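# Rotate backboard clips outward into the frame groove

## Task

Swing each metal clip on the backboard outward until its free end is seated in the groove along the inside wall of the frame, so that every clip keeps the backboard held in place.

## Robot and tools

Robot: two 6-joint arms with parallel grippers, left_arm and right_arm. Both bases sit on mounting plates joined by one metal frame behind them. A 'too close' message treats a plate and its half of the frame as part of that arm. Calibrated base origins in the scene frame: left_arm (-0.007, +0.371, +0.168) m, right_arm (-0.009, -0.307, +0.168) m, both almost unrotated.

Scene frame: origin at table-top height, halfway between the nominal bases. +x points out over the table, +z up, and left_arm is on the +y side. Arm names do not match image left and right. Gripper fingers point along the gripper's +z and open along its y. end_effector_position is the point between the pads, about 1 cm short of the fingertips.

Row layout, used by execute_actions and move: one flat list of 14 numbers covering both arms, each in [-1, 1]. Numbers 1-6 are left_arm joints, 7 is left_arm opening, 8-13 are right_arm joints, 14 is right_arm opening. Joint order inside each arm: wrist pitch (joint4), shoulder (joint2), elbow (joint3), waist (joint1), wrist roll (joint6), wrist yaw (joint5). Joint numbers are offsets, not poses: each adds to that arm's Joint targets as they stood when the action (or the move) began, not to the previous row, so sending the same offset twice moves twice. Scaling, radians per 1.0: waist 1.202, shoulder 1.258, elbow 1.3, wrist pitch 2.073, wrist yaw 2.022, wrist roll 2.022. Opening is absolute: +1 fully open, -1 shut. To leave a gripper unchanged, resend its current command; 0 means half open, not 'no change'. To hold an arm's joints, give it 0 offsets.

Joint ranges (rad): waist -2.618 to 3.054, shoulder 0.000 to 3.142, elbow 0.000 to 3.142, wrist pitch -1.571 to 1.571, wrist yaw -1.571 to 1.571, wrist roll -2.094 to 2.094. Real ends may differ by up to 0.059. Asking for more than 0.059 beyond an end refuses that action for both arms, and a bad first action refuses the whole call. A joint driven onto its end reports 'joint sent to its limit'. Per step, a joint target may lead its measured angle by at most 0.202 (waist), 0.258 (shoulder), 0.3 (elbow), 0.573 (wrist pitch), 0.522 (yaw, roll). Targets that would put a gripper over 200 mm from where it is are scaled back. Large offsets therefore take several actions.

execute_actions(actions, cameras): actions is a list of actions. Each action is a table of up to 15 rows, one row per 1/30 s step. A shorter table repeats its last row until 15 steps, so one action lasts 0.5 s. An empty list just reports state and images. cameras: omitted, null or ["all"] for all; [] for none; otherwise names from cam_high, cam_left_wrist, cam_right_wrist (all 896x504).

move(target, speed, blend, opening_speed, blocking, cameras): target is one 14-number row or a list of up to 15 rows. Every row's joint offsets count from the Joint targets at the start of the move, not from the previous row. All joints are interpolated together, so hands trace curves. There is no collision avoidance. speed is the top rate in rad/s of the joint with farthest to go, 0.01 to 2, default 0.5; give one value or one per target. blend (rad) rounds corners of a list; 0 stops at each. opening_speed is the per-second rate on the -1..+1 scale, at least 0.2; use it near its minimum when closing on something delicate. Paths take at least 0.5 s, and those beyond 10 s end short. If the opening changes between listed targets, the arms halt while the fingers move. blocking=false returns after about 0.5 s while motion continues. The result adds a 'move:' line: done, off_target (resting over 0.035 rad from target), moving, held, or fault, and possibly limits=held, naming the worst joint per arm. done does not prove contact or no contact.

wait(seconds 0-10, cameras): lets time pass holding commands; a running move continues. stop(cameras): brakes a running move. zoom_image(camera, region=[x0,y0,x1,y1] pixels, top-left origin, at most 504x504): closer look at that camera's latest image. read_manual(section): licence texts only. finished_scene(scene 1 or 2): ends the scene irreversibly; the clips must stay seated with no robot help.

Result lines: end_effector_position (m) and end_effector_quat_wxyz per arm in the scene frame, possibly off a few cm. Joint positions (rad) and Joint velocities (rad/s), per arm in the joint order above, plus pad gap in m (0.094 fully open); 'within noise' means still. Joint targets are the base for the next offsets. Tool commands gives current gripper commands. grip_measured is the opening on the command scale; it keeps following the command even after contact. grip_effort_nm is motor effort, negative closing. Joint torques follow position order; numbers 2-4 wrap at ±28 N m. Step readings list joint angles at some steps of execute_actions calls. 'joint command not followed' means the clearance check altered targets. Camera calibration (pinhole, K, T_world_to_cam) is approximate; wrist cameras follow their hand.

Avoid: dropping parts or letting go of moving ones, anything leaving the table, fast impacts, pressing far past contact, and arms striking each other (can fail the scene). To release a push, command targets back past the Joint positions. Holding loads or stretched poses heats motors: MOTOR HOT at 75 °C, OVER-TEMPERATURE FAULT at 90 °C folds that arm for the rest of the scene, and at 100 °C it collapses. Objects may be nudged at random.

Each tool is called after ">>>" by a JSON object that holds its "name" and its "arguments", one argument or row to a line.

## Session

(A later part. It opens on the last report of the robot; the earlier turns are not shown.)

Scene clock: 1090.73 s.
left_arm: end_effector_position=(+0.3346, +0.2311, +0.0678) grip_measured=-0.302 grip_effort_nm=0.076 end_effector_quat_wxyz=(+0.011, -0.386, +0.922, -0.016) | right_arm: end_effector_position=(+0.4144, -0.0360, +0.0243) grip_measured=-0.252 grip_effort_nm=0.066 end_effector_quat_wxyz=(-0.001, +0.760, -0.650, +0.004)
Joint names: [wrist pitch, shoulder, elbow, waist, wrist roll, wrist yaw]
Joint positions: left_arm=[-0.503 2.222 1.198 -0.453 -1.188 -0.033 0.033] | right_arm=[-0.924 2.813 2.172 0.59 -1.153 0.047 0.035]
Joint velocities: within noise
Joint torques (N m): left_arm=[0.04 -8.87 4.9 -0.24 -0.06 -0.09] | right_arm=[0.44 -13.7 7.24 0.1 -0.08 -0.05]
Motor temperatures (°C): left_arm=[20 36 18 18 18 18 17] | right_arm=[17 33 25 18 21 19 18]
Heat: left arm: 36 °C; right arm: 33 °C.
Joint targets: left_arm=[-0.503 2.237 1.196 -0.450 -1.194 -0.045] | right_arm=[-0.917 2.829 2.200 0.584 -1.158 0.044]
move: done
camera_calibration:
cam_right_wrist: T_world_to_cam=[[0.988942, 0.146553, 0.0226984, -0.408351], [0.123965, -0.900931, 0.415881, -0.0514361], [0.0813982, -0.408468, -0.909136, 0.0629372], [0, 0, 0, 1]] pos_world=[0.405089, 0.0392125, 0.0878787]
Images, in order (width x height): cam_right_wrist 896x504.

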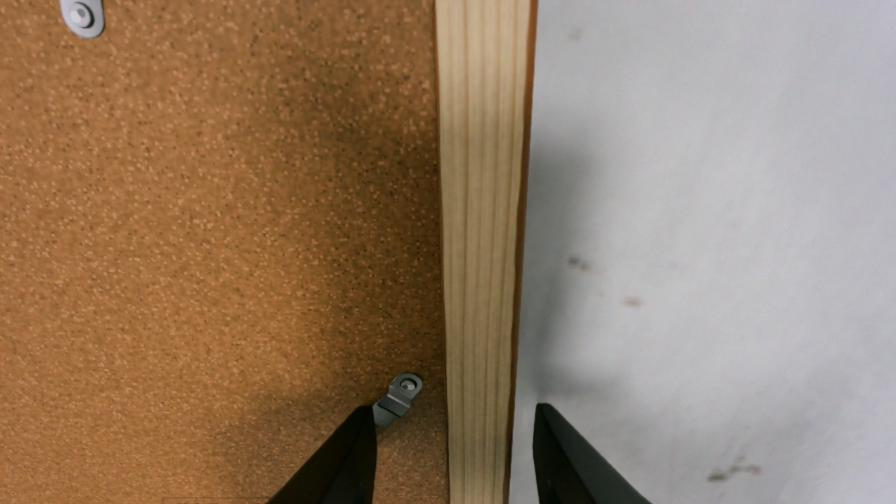

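>>> {"name": "move", "arguments": {
  "target": [
    [0,0,0,0,0,0,-0.3,0,0,0,0,0,0,0.05],
    [0,0,0,0,0,0,-0.3,0,0.0005,0,0,0,0,0.05]
  ],
  "opening_speed": 0.8,
  "cameras": ["cam_right_wrist"]
}}

>>> {"name": "zoom_image", "arguments": {
  "camera": "cam_right_wrist",
  "region": [320, 350, 480, 470]
}}

Scene clock: 1098.87 s.
left_arm: end_effector_position=(+0.3346, +0.2311, +0.0678) grip_measured=-0.302 grip_effort_nm=0.071 end_effector_quat_wxyz=(+0.011, -0.386, +0.922, -0.016) | right_arm: end_effector_position=(+0.4151, -0.0355, +0.0241) grip_measured=+0.048 grip_effort_nm=0.061 end_effector_quat_wxyz=(-0.002, +0.760, -0.650, +0.005)
Joint names: [wrist pitch, shoulder, elbow, waist, wrist roll, wrist yaw]
Joint positions: left_arm=[-0.503 2.222 1.198 -0.453 -1.188 -0.033 0.033] | right_arm=[-0.921 2.814 2.172 0.59 -1.153 0.047 0.049]
Joint velocities: within noise
Joint torques (N m): left_arm=[0.08 -8.87 4.98 -0.2 -0.07 -0.11] | right_arm=[0.4 -13.68 7.25 0.12 -0.1 -0.05]
Motor temperatures (°C): left_arm=[20 36 18 18 18 18 17] | right_arm=[17 33 25 18 21 19 18]
Heat: left arm: 36 °C; right arm: 33 °C.
Joint targets: left_arm=[-0.503 2.237 1.196 -0.450 -1.194 -0.045] | right_arm=[-0.917 2.829 2.200 0.584 -1.158 0.044]
move: done
camera_calibration:
cam_right_wrist: T_world_to_cam=[[0.988893, 0.146372, 0.0258207, -0.409177], [0.122645, -0.90172, 0.414558, -0.0504776], [0.0839628, -0.406787, -0.909656, 0.0619142], [0, 0, 0, 1]] pos_world=[0.405624, 0.0395612, 0.0878118]
Images, in order (width x height): cam_right_wrist 896x504.

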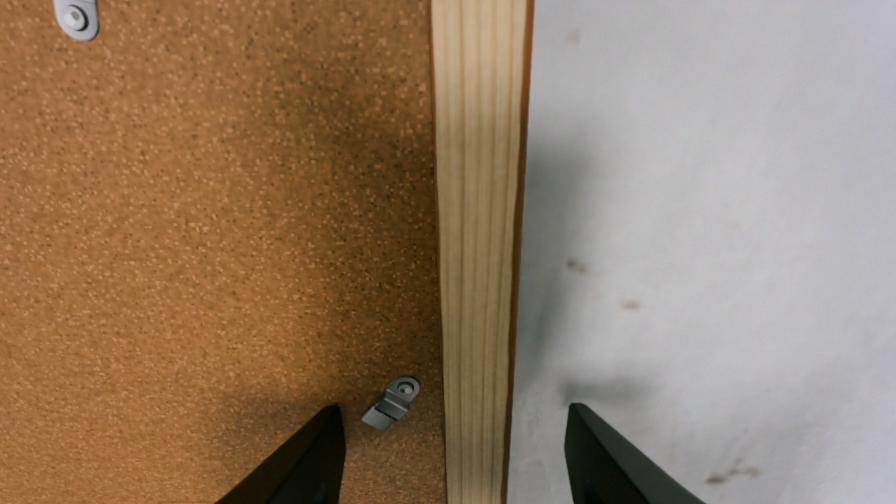

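Scaled by 3.150.

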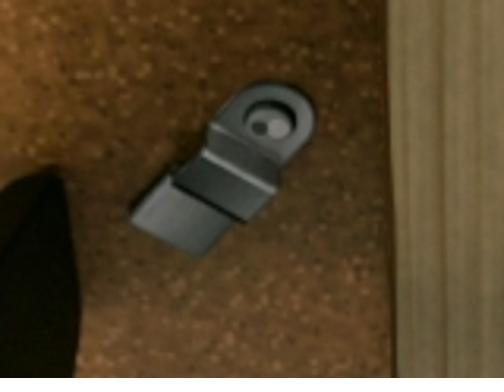

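>>> {"name": "move", "arguments": {
  "target": [0,0,0,0,0,0,-0.3,0,0.0035,0,0,0,0,0.05],
  "cameras": []
}}

Scene clock: 1104.63 s.
left_arm: end_effector_position=(+0.3346, +0.2311, +0.0678) grip_measured=-0.302 grip_effort_nm=0.071 end_effector_quat_wxyz=(+0.011, -0.386, +0.922, -0.016) | right_arm: end_effector_position=(+0.4150, -0.0356, +0.0237) grip_measured=+0.048 grip_effort_nm=0.061 end_effector_quat_wxyz=(-0.002, +0.760, -0.650, +0.005)
Joint names: [wrist pitch, shoulder, elbow, waist, wrist roll, wrist yaw]
Joint positions: left_arm=[-0.503 2.222 1.198 -0.453 -1.188 -0.033 0.033] | right_arm=[-0.921 2.814 2.172 0.59 -1.153 0.047 0.049]
Joint velocities: within noise
Joint torques (N m): left_arm=[0.06 -9.01 4.96 -0.08 -0.07 -0.09] | right_arm=[0.4 -13.34 7.23 0.1 -0.09 -0.04]
Motor temperatures (°C): left_arm=[20 36 18 18 18 18 17] | right_arm=[17 33 25 18 21 19 18]
Heat: left arm: 36 °C; right arm: 33 °C.
Joint targets: left_arm=[-0.503 2.237 1.196 -0.450 -1.194 -0.045] | right_arm=[-0.917 2.834 2.200 0.584 -1.158 0.044]
move: done
No camera images: "cameras" was empty.

>>> {"name": "move", "arguments": {
  "target": [0,0,0,0,0,0,-0.3,0,-0.006,0,0.0146,0,0,0.05],
  "cameras": ["cam_right_wrist"]
}}

>>> {"name": "zoom_image", "arguments": {
  "camera": "cam_right_wrist",
  "region": [320, 350, 480, 470]
}}

Scene clock: 1118.23 s.
left_arm: end_effector_position=(+0.3346, +0.2311, +0.0678) grip_measured=-0.302 grip_effort_nm=0.071 end_effector_quat_wxyz=(+0.011, -0.386, +0.922, -0.016) | right_arm: end_effector_position=(+0.4150, -0.0356, +0.0237) grip_measured=+0.048 grip_effort_nm=0.061 end_effector_quat_wxyz=(-0.002, +0.760, -0.650, +0.005)
Joint names: [wrist pitch, shoulder, elbow, waist, wrist roll, wrist yaw]
Joint positions: left_arm=[-0.503 2.222 1.198 -0.453 -1.188 -0.033 0.033] | right_arm=[-0.921 2.814 2.172 0.59 -1.153 0.047 0.049]
Joint velocities: within noise
Joint torques (N m): left_arm=[0.02 -8.84 4.85 0.01 -0.09 -0.12] | right_arm=[0.4 -14 7.24 1.74 -0.1 -0.04]
Motor temperatures (°C): left_arm=[20 36 18 18 18 18 17] | right_arm=[17 35 25 18 21 19 18]
Heat: left arm: 36 °C; right arm: 35 °C.
Joint targets: left_arm=[-0.503 2.237 1.196 -0.450 -1.194 -0.045] | right_arm=[-0.917 2.826 2.200 0.602 -1.158 0.044]
move: done
camera_calibration:
cam_right_wrist: T_world_to_cam=[[0.988904, 0.146413, 0.0251269, -0.408966], [0.122938, -0.901545, 0.414853, -0.0505124], [0.0833927, -0.407161, -0.909542, 0.061775], [0, 0, 0, 1]] pos_world=[0.405486, 0.0394909, 0.0874181]
Images, in order (width x height): cam_right_wrist 896x504.

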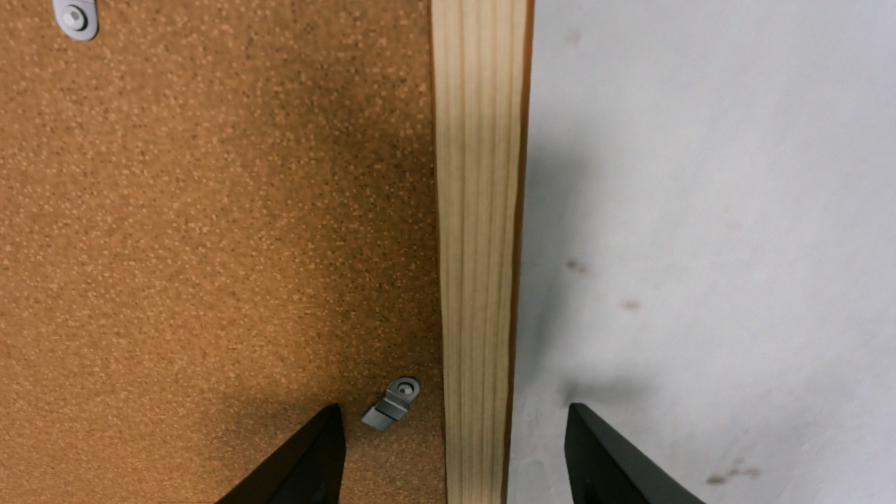

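Scaled by 3.150.

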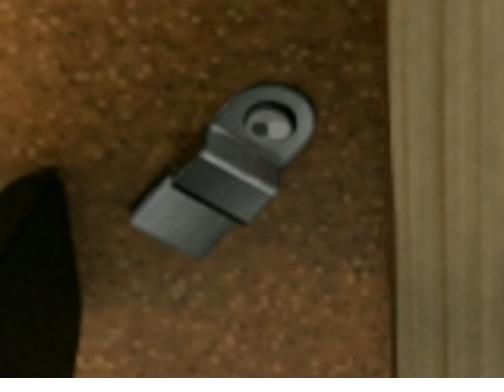

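>>> {"name": "move", "arguments": {
  "target": [0,0,0,0,0,0,-0.3,0,0.0127,0,0.0035,0,0,0.05],
  "cameras": ["cam_right_wrist"]
}}

Scene clock: 1131.63 s.
left_arm: end_effector_position=(+0.3346, +0.2311, +0.0678) grip_measured=-0.302 grip_effort_nm=0.076 end_effector_quat_wxyz=(+0.011, -0.386, +0.922, -0.016) | right_arm: end_effector_position=(+0.4145, -0.0347, +0.0234) grip_measured=+0.048 grip_effort_nm=0.061 end_effector_quat_wxyz=(-0.002, +0.761, -0.649, +0.004)
Joint names: [wrist pitch, shoulder, elbow, waist, wrist roll, wrist yaw]
Joint positions: left_arm=[-0.503 2.222 1.198 -0.453 -1.188 -0.033 0.033] | right_arm=[-0.922 2.817 2.175 0.592 -1.153 0.047 0.049]
Joint velocities: within noise
Joint torques (N m): left_arm=[0.05 -8.88 4.78 0.01 -0.05 -0.08] | right_arm=[0.43 -12.74 7.06 1.94 -0.09 -0.05]
Motor temperatures (°C): left_arm=[20 36 18 18 18 18 17] | right_arm=[17 36 25 18 21 19 18]
Heat: left arm: 36 °C; right arm: 36 °C.
Joint targets: left_arm=[-0.503 2.237 1.196 -0.450 -1.194 -0.045] | right_arm=[-0.917 2.842 2.201 0.606 -1.159 0.044]
move: done
camera_calibration:
cam_right_wrist: T_world_to_cam=[[0.988577, 0.148714, 0.0244998, -0.408406], [0.125267, -0.901102, 0.415119, -0.0504801], [0.0838106, -0.407308, -0.909437, 0.0616606], [0, 0, 0, 1]] pos_world=[0.404897, 0.0403627, 0.0870375]
Images, in order (width x height): cam_right_wrist 896x504.

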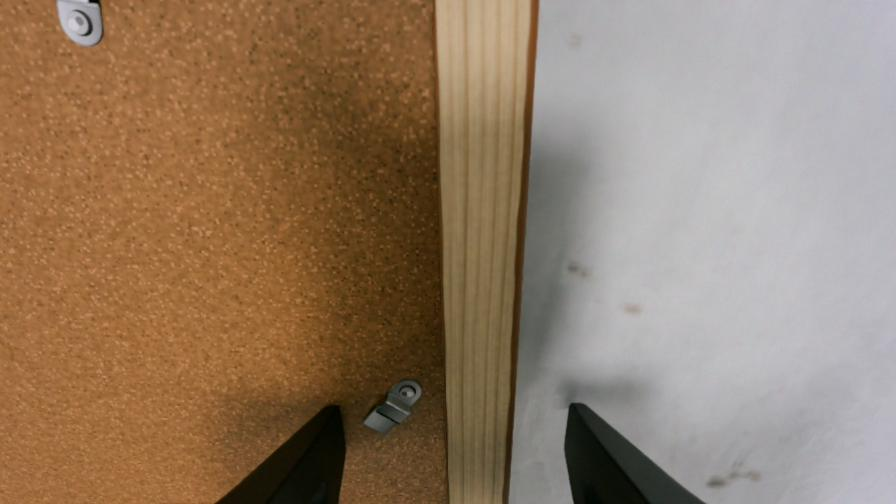

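>>> {"name": "move", "arguments": {
  "target": [
    [0,0,0,0,0,0,-0.3,0,-0.002,0,0,0,0,-0.1],
    [0,0,0,0,0,0,-0.3,0,-0.002,0,0,0,0,-0.22]
  ],
  "opening_speed": 0.3,
  "cameras": ["cam_right_wrist"]
}}

>>> {"name": "zoom_image", "arguments": {
  "camera": "cam_right_wrist",
  "region": [340, 350, 500, 470]
}}

Scene clock: 1140.47 s.
left_arm: end_effector_position=(+0.3346, +0.2311, +0.0678) grip_measured=-0.302 grip_effort_nm=0.071 end_effector_quat_wxyz=(+0.011, -0.386, +0.922, -0.016) | right_arm: end_effector_position=(+0.4130, -0.0332, +0.0235) grip_measured=-0.218 grip_effort_nm=-0.159 end_effector_quat_wxyz=(-0.001, +0.762, -0.648, +0.004)
Joint names: [wrist pitch, shoulder, elbow, waist, wrist roll, wrist yaw]
Joint positions: left_arm=[-0.503 2.222 1.198 -0.453 -1.188 -0.033 0.033] | right_arm=[-0.924 2.817 2.175 0.597 -1.153 0.047 0.037]
Joint velocities: within noise
Joint torques (N m): left_arm=[0.04 -9.01 4.88 -0.03 -0.04 -0.11] | right_arm=[0.45 -13.01 6.97 1.62 -0.1 -0.05]
Motor temperatures (°C): left_arm=[20 36 18 18 18 18 17] | right_arm=[17 34 25 18 21 19 18]
Heat: left arm: 36 °C; right arm: 34 °C.
Joint targets: left_arm=[-0.503 2.237 1.196 -0.450 -1.194 -0.045] | right_arm=[-0.917 2.840 2.201 0.606 -1.158 0.044]
move: done
camera_calibration:
cam_right_wrist: T_world_to_cam=[[0.987967, 0.152955, 0.0229156, -0.406737], [0.129718, -0.900165, 0.415784, -0.0507944], [0.084224, -0.407809, -0.909175, 0.0623768], [0, 0, 0, 1]] pos_world=[0.403178, 0.0419269, 0.0871515]
Images, in order (width x height): cam_right_wrist 896x504.

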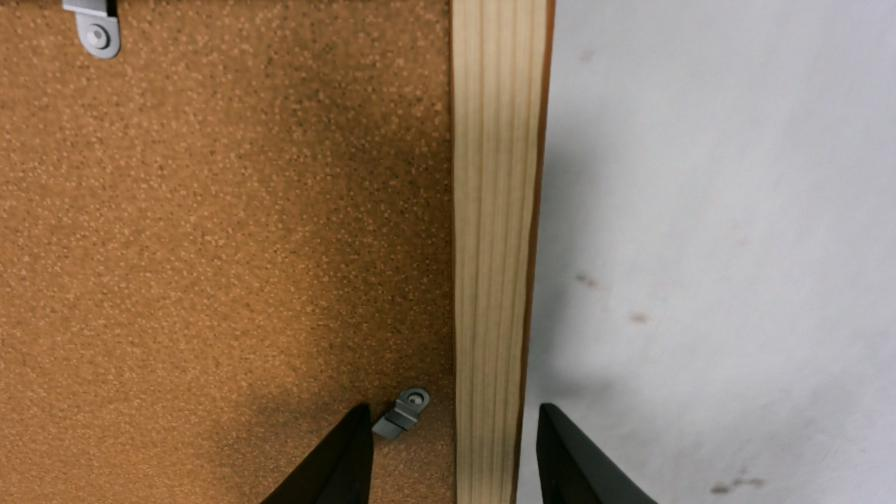

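Scaled by 3.150.

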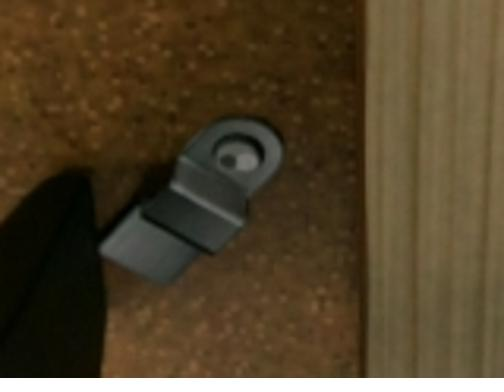

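>>> {"name": "move", "arguments": {
  "target": [
    [0,0,0,0,0,0,-0.3,0,0,0,0,0,0,-0.3]
  ],
  "opening_speed": 0.2,
  "cameras": ["cam_right_wrist"]
}}

>>> {"name": "zoom_image", "arguments": {
  "camera": "cam_right_wrist",
  "region": [340, 350, 500, 470]
}}

Scene clock: 1143.57 s.
left_arm: end_effector_position=(+0.3346, +0.2311, +0.0678) grip_measured=-0.302 grip_effort_nm=0.071 end_effector_quat_wxyz=(+0.011, -0.386, +0.922, -0.016) | right_arm: end_effector_position=(+0.4115, -0.0335, +0.0236) grip_measured=-0.298 grip_effort_nm=-0.159 end_effector_quat_wxyz=(+0.002, +0.762, -0.647, +0.003)
Joint names: [wrist pitch, shoulder, elbow, waist, wrist roll, wrist yaw]
Joint positions: left_arm=[-0.503 2.222 1.198 -0.453 -1.188 -0.033 0.033] | right_arm=[-0.93 2.817 2.175 0.598 -1.153 0.047 0.033]
Joint velocities: within noise
Joint torques (N m): left_arm=[0.04 -8.95 4.78 -0.03 -0.03 -0.06] | right_arm=[0.49 -13.01 7.01 1.46 -0.1 -0.05]
Motor temperatures (°C): left_arm=[20 36 18 18 18 18 17] | right_arm=[17 34 24 18 21 19 18]
Heat: left arm: 36 °C; right arm: 34 °C.
Joint targets: left_arm=[-0.503 2.237 1.196 -0.450 -1.194 -0.045] | right_arm=[-0.917 2.840 2.201 0.606 -1.158 0.044]
move: done
camera_calibration:
cam_right_wrist: T_world_to_cam=[[0.987853, 0.154374, 0.0177511, -0.404998], [0.132929, -0.898689, 0.417957, -0.0521973], [0.0804742, -0.41052, -0.908293, 0.0638347], [0, 0, 0, 1]] pos_world=[0.40188, 0.0418173, 0.086986]
Images, in order (width x height): cam_right_wrist 896x504.

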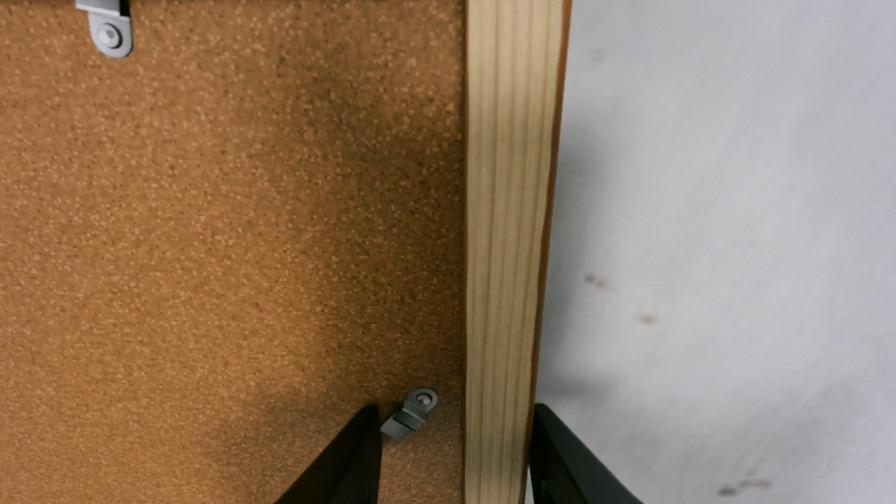

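Scaled by 3.150.

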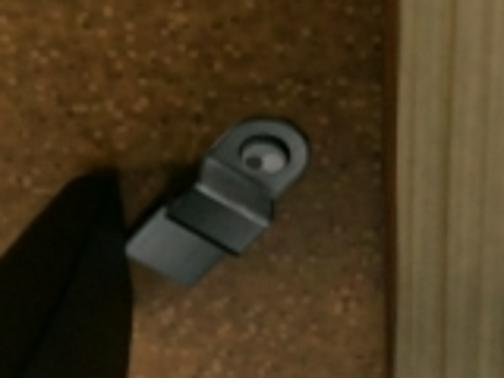

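Now both contacts. Continue.

>>> {"name": "move", "arguments": {
  "target": [
    [0,0,0,0,0,0,-0.3,0,0,0,0,0,0,-0.36]
  ],
  "opening_speed": 0.2,
  "cameras": ["cam_right_wrist"]
}}

>>> {"name": "zoom_image", "arguments": {
  "camera": "cam_right_wrist",
  "region": [340, 350, 500, 470]
}}

Scene clock: 1147.43 s.
left_arm: end_effector_position=(+0.3346, +0.2311, +0.0678) grip_measured=-0.302 grip_effort_nm=0.076 end_effector_quat_wxyz=(+0.011, -0.386, +0.922, -0.016) | right_arm: end_effector_position=(+0.4107, -0.0336, +0.0236) grip_measured=-0.358 grip_effort_nm=-0.164 end_effector_quat_wxyz=(+0.003, +0.763, -0.647, +0.003)
Joint names: [wrist pitch, shoulder, elbow, waist, wrist roll, wrist yaw]
Joint positions: left_arm=[-0.503 2.222 1.198 -0.453 -1.188 -0.033 0.033] | right_arm=[-0.933 2.817 2.175 0.598 -1.153 0.047 0.03]
Joint velocities: within noise
Joint torques (N m): left_arm=[0.03 -8.94 4.98 -0.01 -0.02 -0.1] | right_arm=[0.52 -12.97 6.97 1.42 -0.08 -0.05]
Motor temperatures (°C): left_arm=[20 36 18 18 18 18 17] | right_arm=[17 33 24 18 21 19 18]
Heat: left arm: 36 °C; right arm: 33 °C.
Joint targets: left_arm=[-0.503 2.237 1.196 -0.450 -1.194 -0.045] | right_arm=[-0.917 2.840 2.201 0.606 -1.158 0.044]
move: done
camera_calibration:
cam_right_wrist: T_world_to_cam=[[0.987757, 0.155274, 0.0150017, -0.40402], [0.13478, -0.897877, 0.419107, -0.0529372], [0.0785463, -0.411955, -0.907813, 0.0646125], [0, 0, 0, 1]] pos_world=[0.401134, 0.0418203, 0.0869035]
Images, in order (width x height): cam_right_wrist 896x504.

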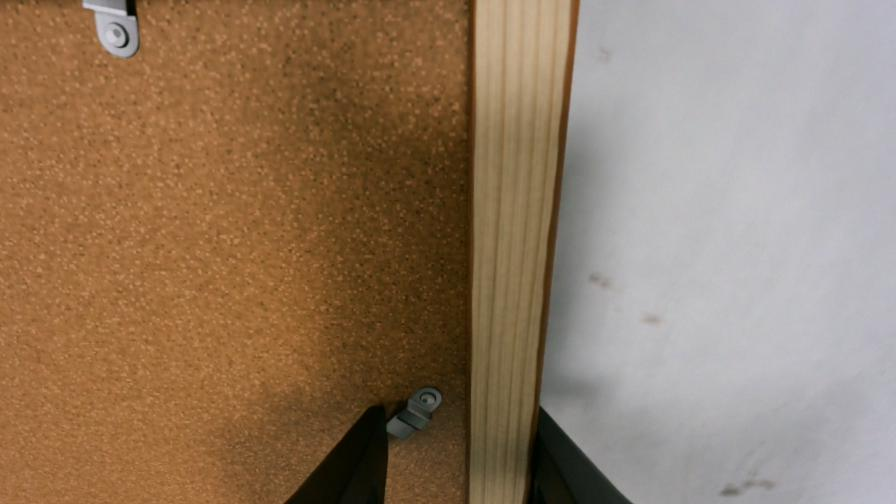

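Scaled by 3.150.

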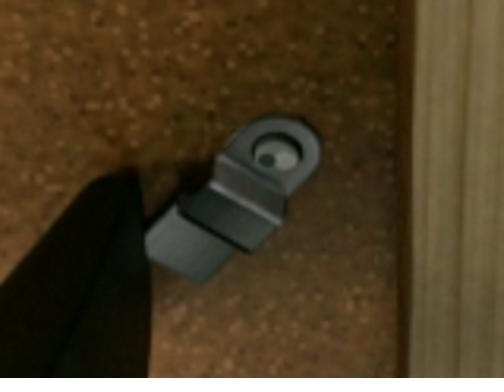

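>>> {"name": "move", "arguments": {
  "target": [
    [0,0,0,0,0,0,-0.3,0,0,0,0,0,0,-0.41]
  ],
  "opening_speed": 0.2,
  "cameras": ["cam_right_wrist"]
}}

>>> {"name": "zoom_image", "arguments": {
  "camera": "cam_right_wrist",
  "region": [340, 350, 500, 470]
}}

Scene clock: 1154.33 s.
left_arm: end_effector_position=(+0.3346, +0.2311, +0.0678) grip_measured=-0.302 grip_effort_nm=0.076 end_effector_quat_wxyz=(+0.011, -0.386, +0.922, -0.016) | right_arm: end_effector_position=(+0.4109, -0.0337, +0.0236) grip_measured=-0.406 grip_effort_nm=-0.252 end_effector_quat_wxyz=(+0.003, +0.764, -0.645, +0.004)
Joint names: [wrist pitch, shoulder, elbow, waist, wrist roll, wrist yaw]
Joint positions: left_arm=[-0.503 2.222 1.198 -0.453 -1.188 -0.033 0.033] | right_arm=[-0.933 2.817 2.175 0.598 -1.158 0.049 0.028]
Joint velocities: within noise
Joint torques (N m): left_arm=[0.02 -8.88 4.92 -0.05 -0.06 -0.08] | right_arm=[0.51 -12.98 6.99 1.4 -0.04 -0.06]
Motor temperatures (°C): left_arm=[20 36 18 18 18 18 17] | right_arm=[17 33 24 18 21 19 18]
Heat: left arm: 36 °C; right arm: 33 °C.
Joint targets: left_arm=[-0.503 2.237 1.196 -0.450 -1.194 -0.045] | right_arm=[-0.917 2.840 2.201 0.606 -1.158 0.044]
move: done
camera_calibration:
cam_right_wrist: T_world_to_cam=[[0.987024, 0.159795, 0.0157777, -0.403756], [0.138499, -0.896938, 0.419905, -0.0545848], [0.0812505, -0.412271, -0.907431, 0.0634191], [0, 0, 0, 1]] pos_world=[0.400924, 0.041705, 0.0868392]
Images, in order (width x height): cam_right_wrist 896x504.

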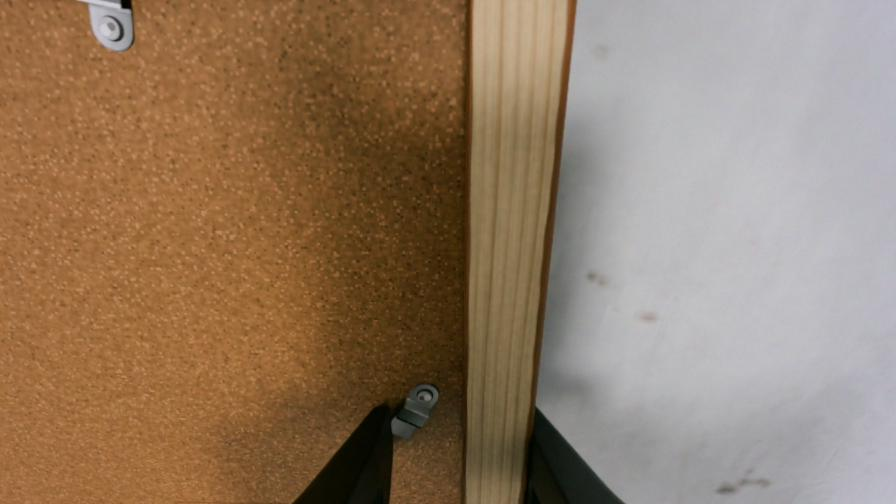

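Scaled by 3.150.

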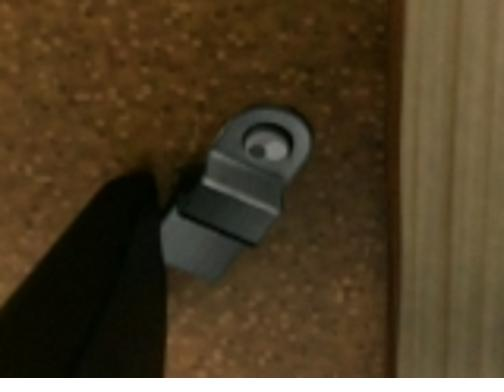

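>>> {"name": "move", "arguments": {
  "target": [
    [0,0,0,0,0,0,-0.3,0,0,0,0,0,0,-0.46]
  ],
  "opening_speed": 0.2,
  "cameras": ["cam_right_wrist"]
}}

>>> {"name": "zoom_image", "arguments": {
  "camera": "cam_right_wrist",
  "region": [340, 350, 500, 470]
}}

Scene clock: 1157.63 s.
left_arm: end_effector_position=(+0.3346, +0.2311, +0.0678) grip_measured=-0.302 grip_effort_nm=0.076 end_effector_quat_wxyz=(+0.011, -0.386, +0.922, -0.016) | right_arm: end_effector_position=(+0.4119, -0.0340, +0.0236) grip_measured=-0.457 grip_effort_nm=-0.212 end_effector_quat_wxyz=(+0.002, +0.764, -0.645, +0.006)
Joint names: [wrist pitch, shoulder, elbow, waist, wrist roll, wrist yaw]
Joint positions: left_arm=[-0.503 2.222 1.198 -0.453 -1.188 -0.033 0.033] | right_arm=[-0.93 2.817 2.175 0.598 -1.158 0.053 0.026]
Joint velocities: within noise
Joint torques (N m): left_arm=[0.1 -9.03 4.9 -0.06 -0.04 -0.1] | right_arm=[0.49 -13.03 6.98 1.39 -0.02 -0.11]
Motor temperatures (°C): left_arm=[20 36 18 18 18 18 17] | right_arm=[17 33 24 18 21 19 18]
Heat: left arm: 36 °C; right arm: 33 °C.
Joint targets: left_arm=[-0.503 2.237 1.196 -0.450 -1.194 -0.045] | right_arm=[-0.917 2.840 2.201 0.606 -1.159 0.044]
move: done
camera_calibration:
cam_right_wrist: T_world_to_cam=[[0.986828, 0.160478, 0.020422, -0.404787], [0.136954, -0.895941, 0.422531, -0.0543671], [0.0861041, -0.414169, -0.906118, 0.0611328], [0, 0, 0, 1]] pos_world=[0.401637, 0.0415691, 0.0866319]
Images, in order (width x height): cam_right_wrist 896x504.

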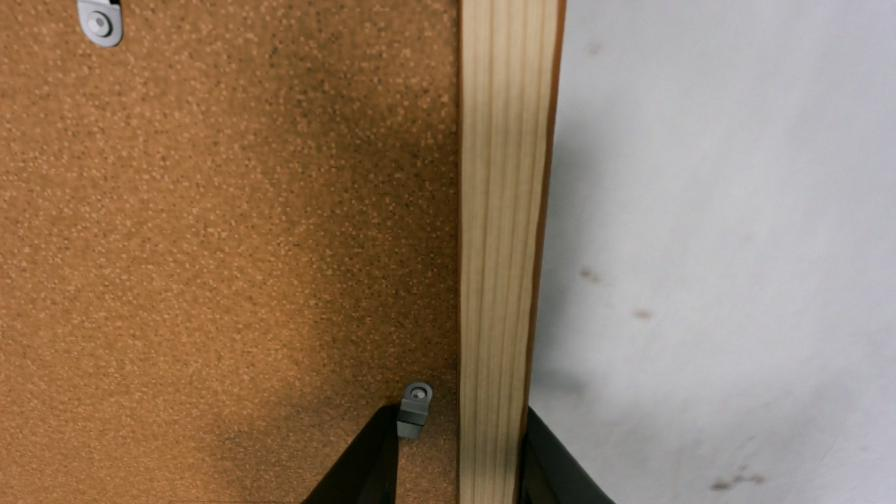

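Scaled by 3.150.

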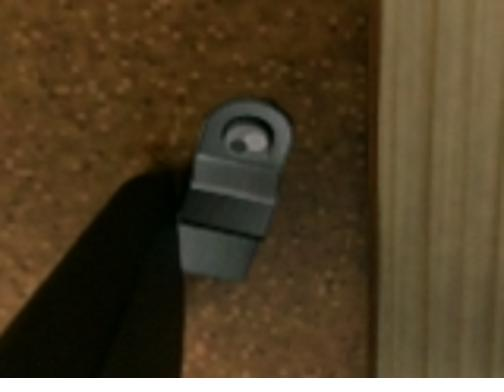

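>>> {"name": "move", "arguments": {
  "target": [
    [0,0,0,0,0,0,-0.3,0,0,0,0,0,0,-0.52]
  ],
  "opening_speed": 0.2,
  "cameras": ["cam_right_wrist"]
}}

>>> {"name": "zoom_image", "arguments": {
  "camera": "cam_right_wrist",
  "region": [340, 350, 500, 470]
}}

Scene clock: 1160.90 s.
left_arm: end_effector_position=(+0.3346, +0.2311, +0.0678) grip_measured=-0.302 grip_effort_nm=0.076 end_effector_quat_wxyz=(+0.011, -0.386, +0.922, -0.016) | right_arm: end_effector_position=(+0.4132, -0.0339, +0.0236) grip_measured=-0.516 grip_effort_nm=-0.276 end_effector_quat_wxyz=(+0.001, +0.764, -0.645, +0.008)
Joint names: [wrist pitch, shoulder, elbow, waist, wrist roll, wrist yaw]
Joint positions: left_arm=[-0.503 2.222 1.198 -0.453 -1.188 -0.033 0.033] | right_arm=[-0.925 2.817 2.175 0.598 -1.159 0.057 0.023]
Joint velocities: within noise
Joint torques (N m): left_arm=[0.06 -8.87 4.88 -0.06 -0.07 -0.1] | right_arm=[0.46 -13.03 6.99 1.42 -0.03 -0.14]
Motor temperatures (°C): left_arm=[20 36 18 18 18 18 17] | right_arm=[17 32 24 18 21 19 18]
Heat: left arm: 36 °C; right arm: 32 °C.
Joint targets: left_arm=[-0.503 2.237 1.196 -0.450 -1.194 -0.045] | right_arm=[-0.917 2.840 2.201 0.606 -1.159 0.044]
move: done
camera_calibration:
cam_right_wrist: T_world_to_cam=[[0.98667, 0.160699, 0.0256442, -0.406038], [0.134864, -0.895672, 0.423773, -0.053638], [0.0910686, -0.414665, -0.905405, 0.058978], [0, 0, 0, 1]] pos_world=[0.402489, 0.0416639, 0.0865419]
Images, in order (width x height): cam_right_wrist 896x504.

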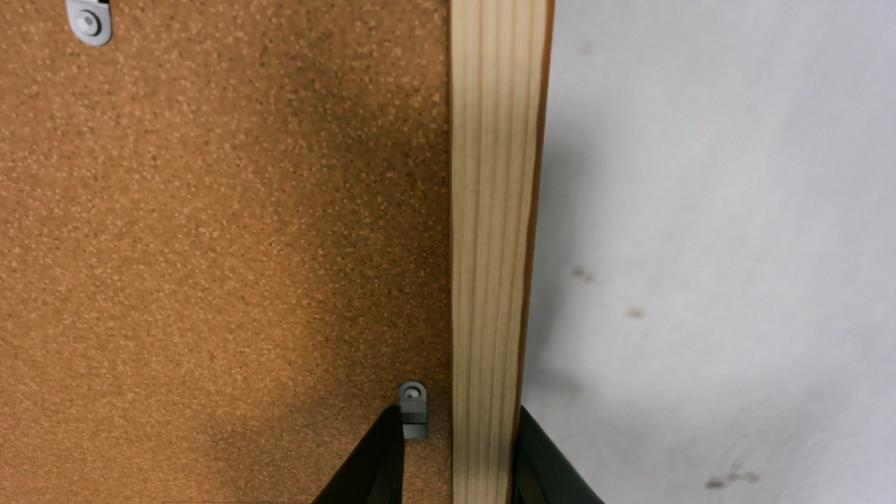

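Scaled by 3.150.

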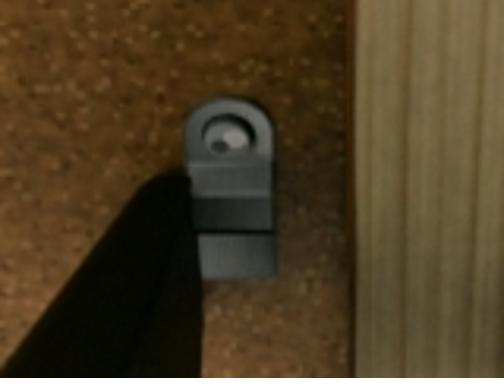

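>>> {"name": "move", "arguments": {
  "target": [
    [0,0,0,0,0,0,-0.3,0,0,0,0,0,0,-0.56]
  ],
  "opening_speed": 0.2,
  "cameras": ["cam_right_wrist"]
}}

>>> {"name": "zoom_image", "arguments": {
  "camera": "cam_right_wrist",
  "region": [340, 350, 500, 470]
}}

Scene clock: 1165.73 s.
left_arm: end_effector_position=(+0.3346, +0.2311, +0.0678) grip_measured=-0.302 grip_effort_nm=0.076 end_effector_quat_wxyz=(+0.011, -0.386, +0.922, -0.016) | right_arm: end_effector_position=(+0.4141, -0.0337, +0.0236) grip_measured=-0.556 grip_effort_nm=-0.242 end_effector_quat_wxyz=(-0.001, +0.764, -0.645, +0.010)
Joint names: [wrist pitch, shoulder, elbow, waist, wrist roll, wrist yaw]
Joint positions: left_arm=[-0.503 2.222 1.198 -0.453 -1.188 -0.033 0.033] | right_arm=[-0.922 2.817 2.175 0.598 -1.159 0.059 0.021]
Joint velocities: within noise
Joint torques (N m): left_arm=[0.02 -9.09 4.96 -0.03 -0.03 -0.08] | right_arm=[0.43 -13.03 7.04 1.36 -0.03 -0.15]
Motor temperatures (°C): left_arm=[20 36 18 18 18 18 17] | right_arm=[17 32 24 18 21 19 18]
Heat: left arm: 36 °C; right arm: 32 °C.
Joint targets: left_arm=[-0.503 2.237 1.196 -0.450 -1.194 -0.045] | right_arm=[-0.917 2.840 2.201 0.606 -1.158 0.044]
move: done
camera_calibration:
cam_right_wrist: T_world_to_cam=[[0.986579, 0.160525, 0.0299004, -0.40711], [0.132925, -0.895906, 0.423892, -0.0527703], [0.0948332, -0.414228, -0.905219, 0.0574472], [0, 0, 0, 1]] pos_world=[0.403213, 0.0418704, 0.086544]
Images, in order (width x height): cam_right_wrist 896x504.

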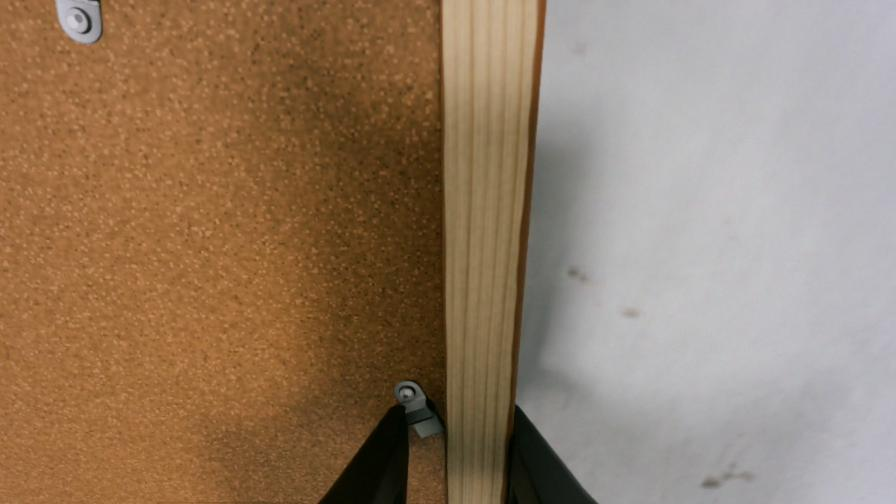

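Scaled by 3.150.

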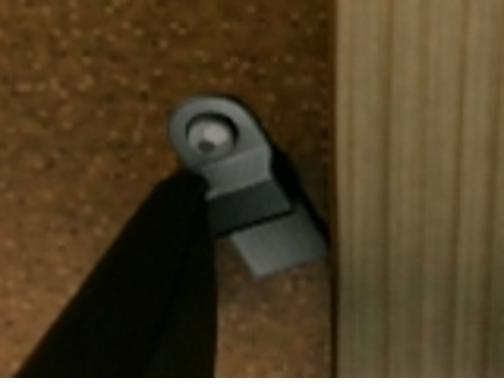

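Excellent.

>>> {"name": "move", "arguments": {
  "target": [
    [0,0,0,0,0,0,-0.3,0,0,0,0,0,0,-0.59]
  ],
  "opening_speed": 0.2,
  "cameras": ["cam_right_wrist"]
}}

>>> {"name": "move", "arguments": {
  "target": [
    [0,0,0,0,0,0,-0.3,0,0,0,0,0,0,-0.62]
  ],
  "opening_speed": 0.2,
  "cameras": ["cam_right_wrist"]
}}

>>> {"name": "zoom_image", "arguments": {
  "camera": "cam_right_wrist",
  "region": [340, 350, 500, 470]
}}

Scene clock: 1170.53 s.
left_arm: end_effector_position=(+0.3346, +0.2311, +0.0678) grip_measured=-0.302 grip_effort_nm=0.071 end_effector_quat_wxyz=(+0.011, -0.386, +0.922, -0.016) | right_arm: end_effector_position=(+0.4148, -0.0335, +0.0236) grip_measured=-0.586 grip_effort_nm=-0.237 end_effector_quat_wxyz=(-0.002, +0.764, -0.645, +0.011)
Joint names: [wrist pitch, shoulder, elbow, waist, wrist roll, wrist yaw]
Joint positions: left_arm=[-0.503 2.222 1.198 -0.453 -1.188 -0.033 0.033] | right_arm=[-0.919 2.817 2.175 0.598 -1.159 0.06 0.019]
Joint velocities: within noise
Joint torques (N m): left_arm=[0.06 -8.94 5 -0.17 -0.04 -0.08] | right_arm=[0.39 -13.01 6.98 1.37 -0.04 -0.17]
Motor temperatures (°C): left_arm=[20 36 18 18 18 18 17] | right_arm=[17 32 24 18 21 19 18]
Heat: left arm: 36 °C; right arm: 32 °C.
Joint targets: left_arm=[-0.503 2.237 1.196 -0.450 -1.194 -0.045] | right_arm=[-0.917 2.840 2.201 0.606 -1.158 0.044]
move: done
camera_calibration:
cam_right_wrist: T_world_to_cam=[[0.986502, 0.160401, 0.032957, -0.407871], [0.131517, -0.896002, 0.424127, -0.0521706], [0.0975601, -0.414067, -0.905003, 0.0563155], [0, 0, 0, 1]] pos_world=[0.403732, 0.0419965, 0.0865348]
Images, in order (width x height): cam_right_wrist 896x504.

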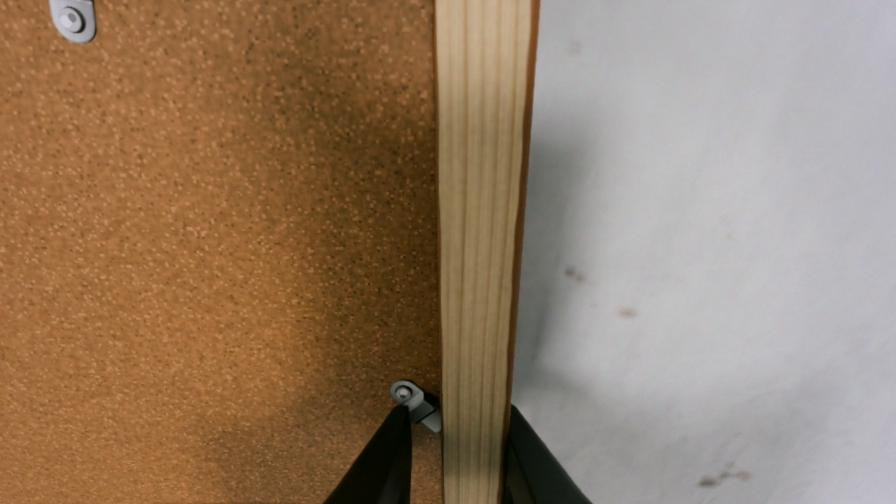

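Scene clock: 1171.03 s.
left_arm: end_effector_position=(+0.3346, +0.2311, +0.0678) grip_measured=-0.302 grip_effort_nm=0.071 end_effector_quat_wxyz=(+0.011, -0.386, +0.922, -0.016) | right_arm: end_effector_position=(+0.4155, -0.0333, +0.0236) grip_measured=-0.616 grip_effort_nm=-0.247 end_effector_quat_wxyz=(-0.003, +0.764, -0.645, +0.012)
Joint names: [wrist pitch, shoulder, elbow, waist, wrist roll, wrist yaw]
Joint positions: left_arm=[-0.503 2.222 1.198 -0.453 -1.188 -0.033 0.033] | right_arm=[-0.916 2.817 2.175 0.598 -1.159 0.061 0.018]
Joint velocities: within noise
Joint torques (N m): left_arm=[0.05 -8.98 4.9 -0.14 -0.04 -0.1] | right_arm=[0.38 -13.04 6.98 1.36 -0.03 -0.17]
Motor temperatures (°C): left_arm=[20 36 18 18 18 18 17] | right_arm=[17 32 24 18 21 19 18]
Heat: left arm: 36 °C; right arm: 32 °C.
Joint targets: left_arm=[-0.503 2.237 1.196 -0.450 -1.194 -0.045] | right_arm=[-0.917 2.840 2.201 0.606 -1.158 0.044]
move: done
camera_calibration:
cam_right_wrist: T_world_to_cam=[[0.986429, 0.160259, 0.0357023, -0.408571], [0.130292, -0.896368, 0.423731, -0.0515266], [0.0999094, -0.413329, -0.905084, 0.0554169], [0, 0, 0, 1]] pos_world=[0.404203, 0.042196, 0.0865773]
Images, in order (width x height): cam_right_wrist 896x504.

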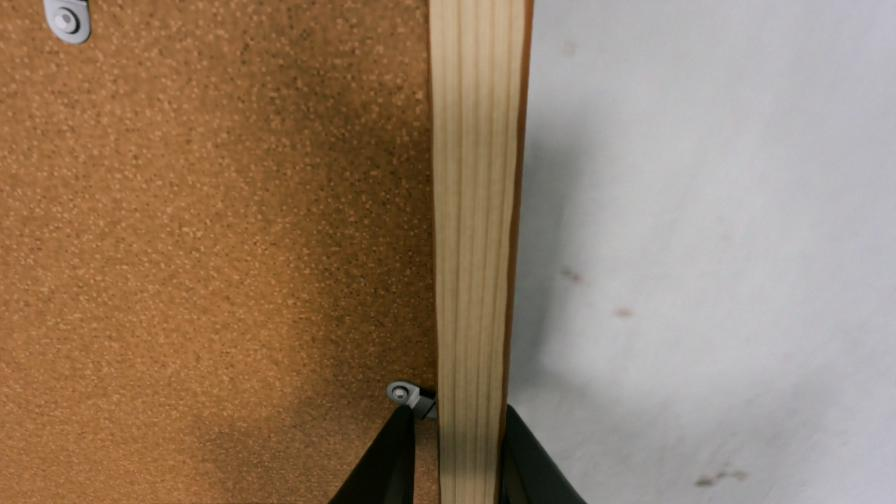

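Scaled by 3.150.

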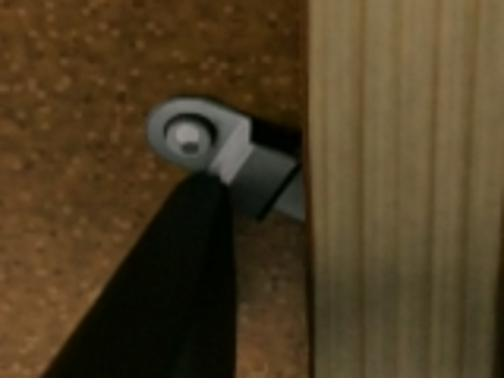

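>>> {"name": "move", "arguments": {
  "target": [
    [0,0,0,0,0,0,-0.3,0,0,0,0,0,0,-0.655]
  ],
  "opening_speed": 0.2,
  "cameras": ["cam_right_wrist"]
}}

>>> {"name": "move", "arguments": {
  "target": [
    [0,0,0,0,0,0,-0.3,0,0,0,0,0,0,-0.69]
  ],
  "opening_speed": 0.2,
  "cameras": ["cam_right_wrist"]
}}

>>> {"name": "zoom_image", "arguments": {
  "camera": "cam_right_wrist",
  "region": [340, 350, 500, 470]
}}

Scene clock: 1175.67 s.
left_arm: end_effector_position=(+0.3346, +0.2311, +0.0678) grip_measured=-0.302 grip_effort_nm=0.076 end_effector_quat_wxyz=(+0.011, -0.386, +0.922, -0.016) | right_arm: end_effector_position=(+0.4159, -0.0330, +0.0236) grip_measured=-0.650 grip_effort_nm=-0.305 end_effector_quat_wxyz=(-0.004, +0.764, -0.645, +0.012)
Joint names: [wrist pitch, shoulder, elbow, waist, wrist roll, wrist yaw]
Joint positions: left_arm=[-0.503 2.222 1.198 -0.453 -1.188 -0.033 0.033] | right_arm=[-0.914 2.817 2.175 0.598 -1.159 0.061 0.016]
Joint velocities: within noise
Joint torques (N m): left_arm=[0.06 -8.95 4.92 -0.08 -0.07 -0.09] | right_arm=[0.36 -13.03 6.99 1.36 -0.04 -0.17]
Motor temperatures (°C): left_arm=[20 36 18 18 18 18 17] | right_arm=[17 32 24 18 21 19 18]
Heat: left arm: 36 °C; right arm: 32 °C.
Joint targets: left_arm=[-0.503 2.237 1.196 -0.450 -1.194 -0.045] | right_arm=[-0.917 2.840 2.201 0.606 -1.158 0.044]
move: done
camera_calibration:
cam_right_wrist: T_world_to_cam=[[0.986373, 0.160123, 0.0377886, -0.40912], [0.129401, -0.896912, 0.422853, -0.0509385], [0.101602, -0.412201, -0.90541, 0.0548459], [0, 0, 0, 1]] pos_world=[0.404564, 0.0424298, 0.0866576]
Images, in order (width x height): cam_right_wrist 896x504.

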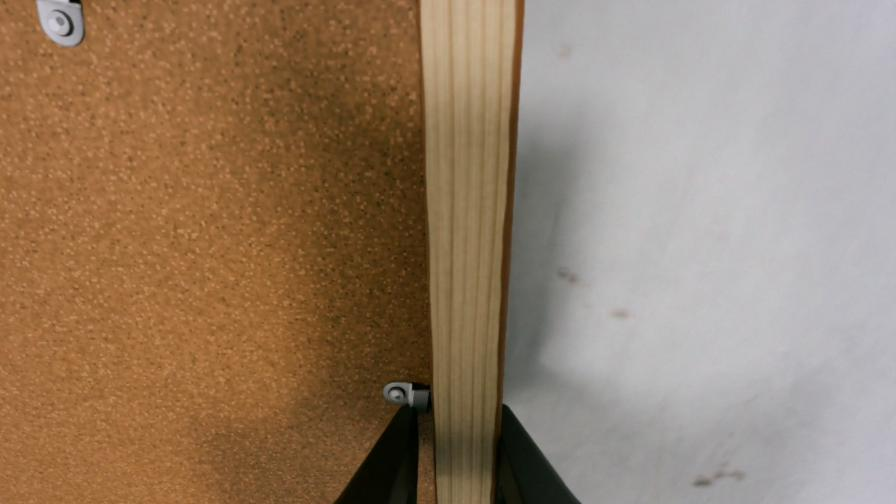

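Scene clock: 1176.17 s.
left_arm: end_effector_position=(+0.3346, +0.2311, +0.0678) grip_measured=-0.302 grip_effort_nm=0.066 end_effector_quat_wxyz=(+0.011, -0.386, +0.922, -0.016) | right_arm: end_effector_position=(+0.4166, -0.0327, +0.0238) grip_measured=-0.688 grip_effort_nm=-0.164 end_effector_quat_wxyz=(-0.005, +0.764, -0.645, +0.013)
Joint names: [wrist pitch, shoulder, elbow, waist, wrist roll, wrist yaw]
Joint positions: left_arm=[-0.503 2.222 1.198 -0.453 -1.188 -0.033 0.033] | right_arm=[-0.912 2.817 2.176 0.598 -1.159 0.062 0.015]
Joint velocities: within noise
Joint torques (N m): left_arm=[0.03 -8.88 5.01 -0.05 -0.08 -0.09] | right_arm=[0.34 -13.05 6.98 1.36 -0.03 -0.18]
Motor temperatures (°C): left_arm=[20 36 18 18 18 18 17] | right_arm=[17 32 24 18 21 19 18]
Heat: left arm: 36 °C; right arm: 32 °C.
Joint targets: left_arm=[-0.503 2.237 1.196 -0.450 -1.194 -0.045] | right_arm=[-0.917 2.840 2.201 0.606 -1.158 0.044]
move: done
camera_calibration:
cam_right_wrist: T_world_to_cam=[[0.986299, 0.159997, 0.0401855, -0.409803], [0.128323, -0.897187, 0.422598, -0.0504424], [0.103668, -0.411651, -0.905426, 0.0542076], [0, 0, 0, 1]] pos_world=[0.405042, 0.0426256, 0.086866]
Images, in order (width x height): cam_right_wrist 896x504.

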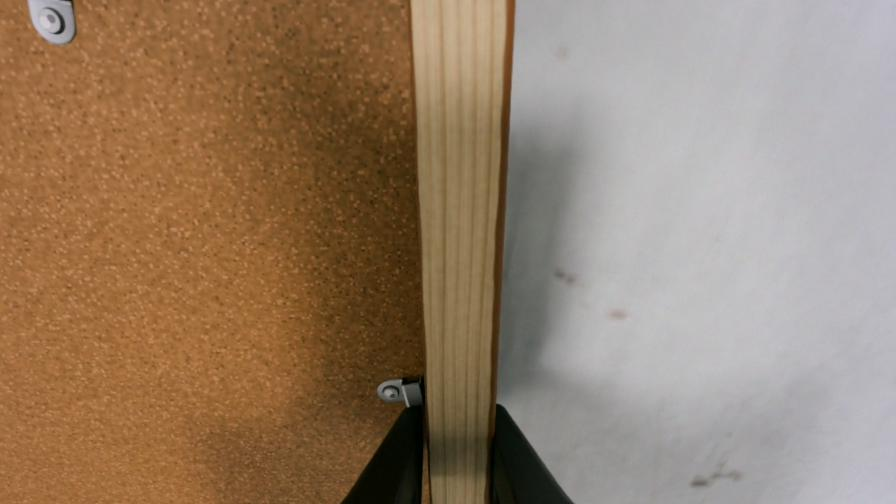

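Scaled by 3.150.

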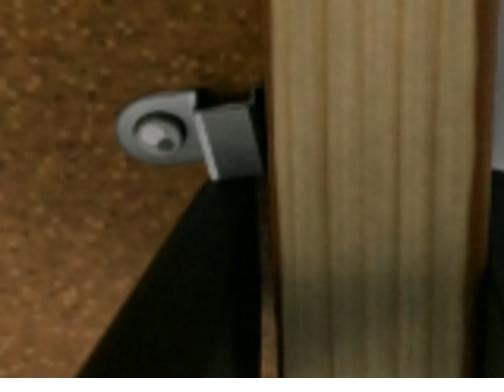

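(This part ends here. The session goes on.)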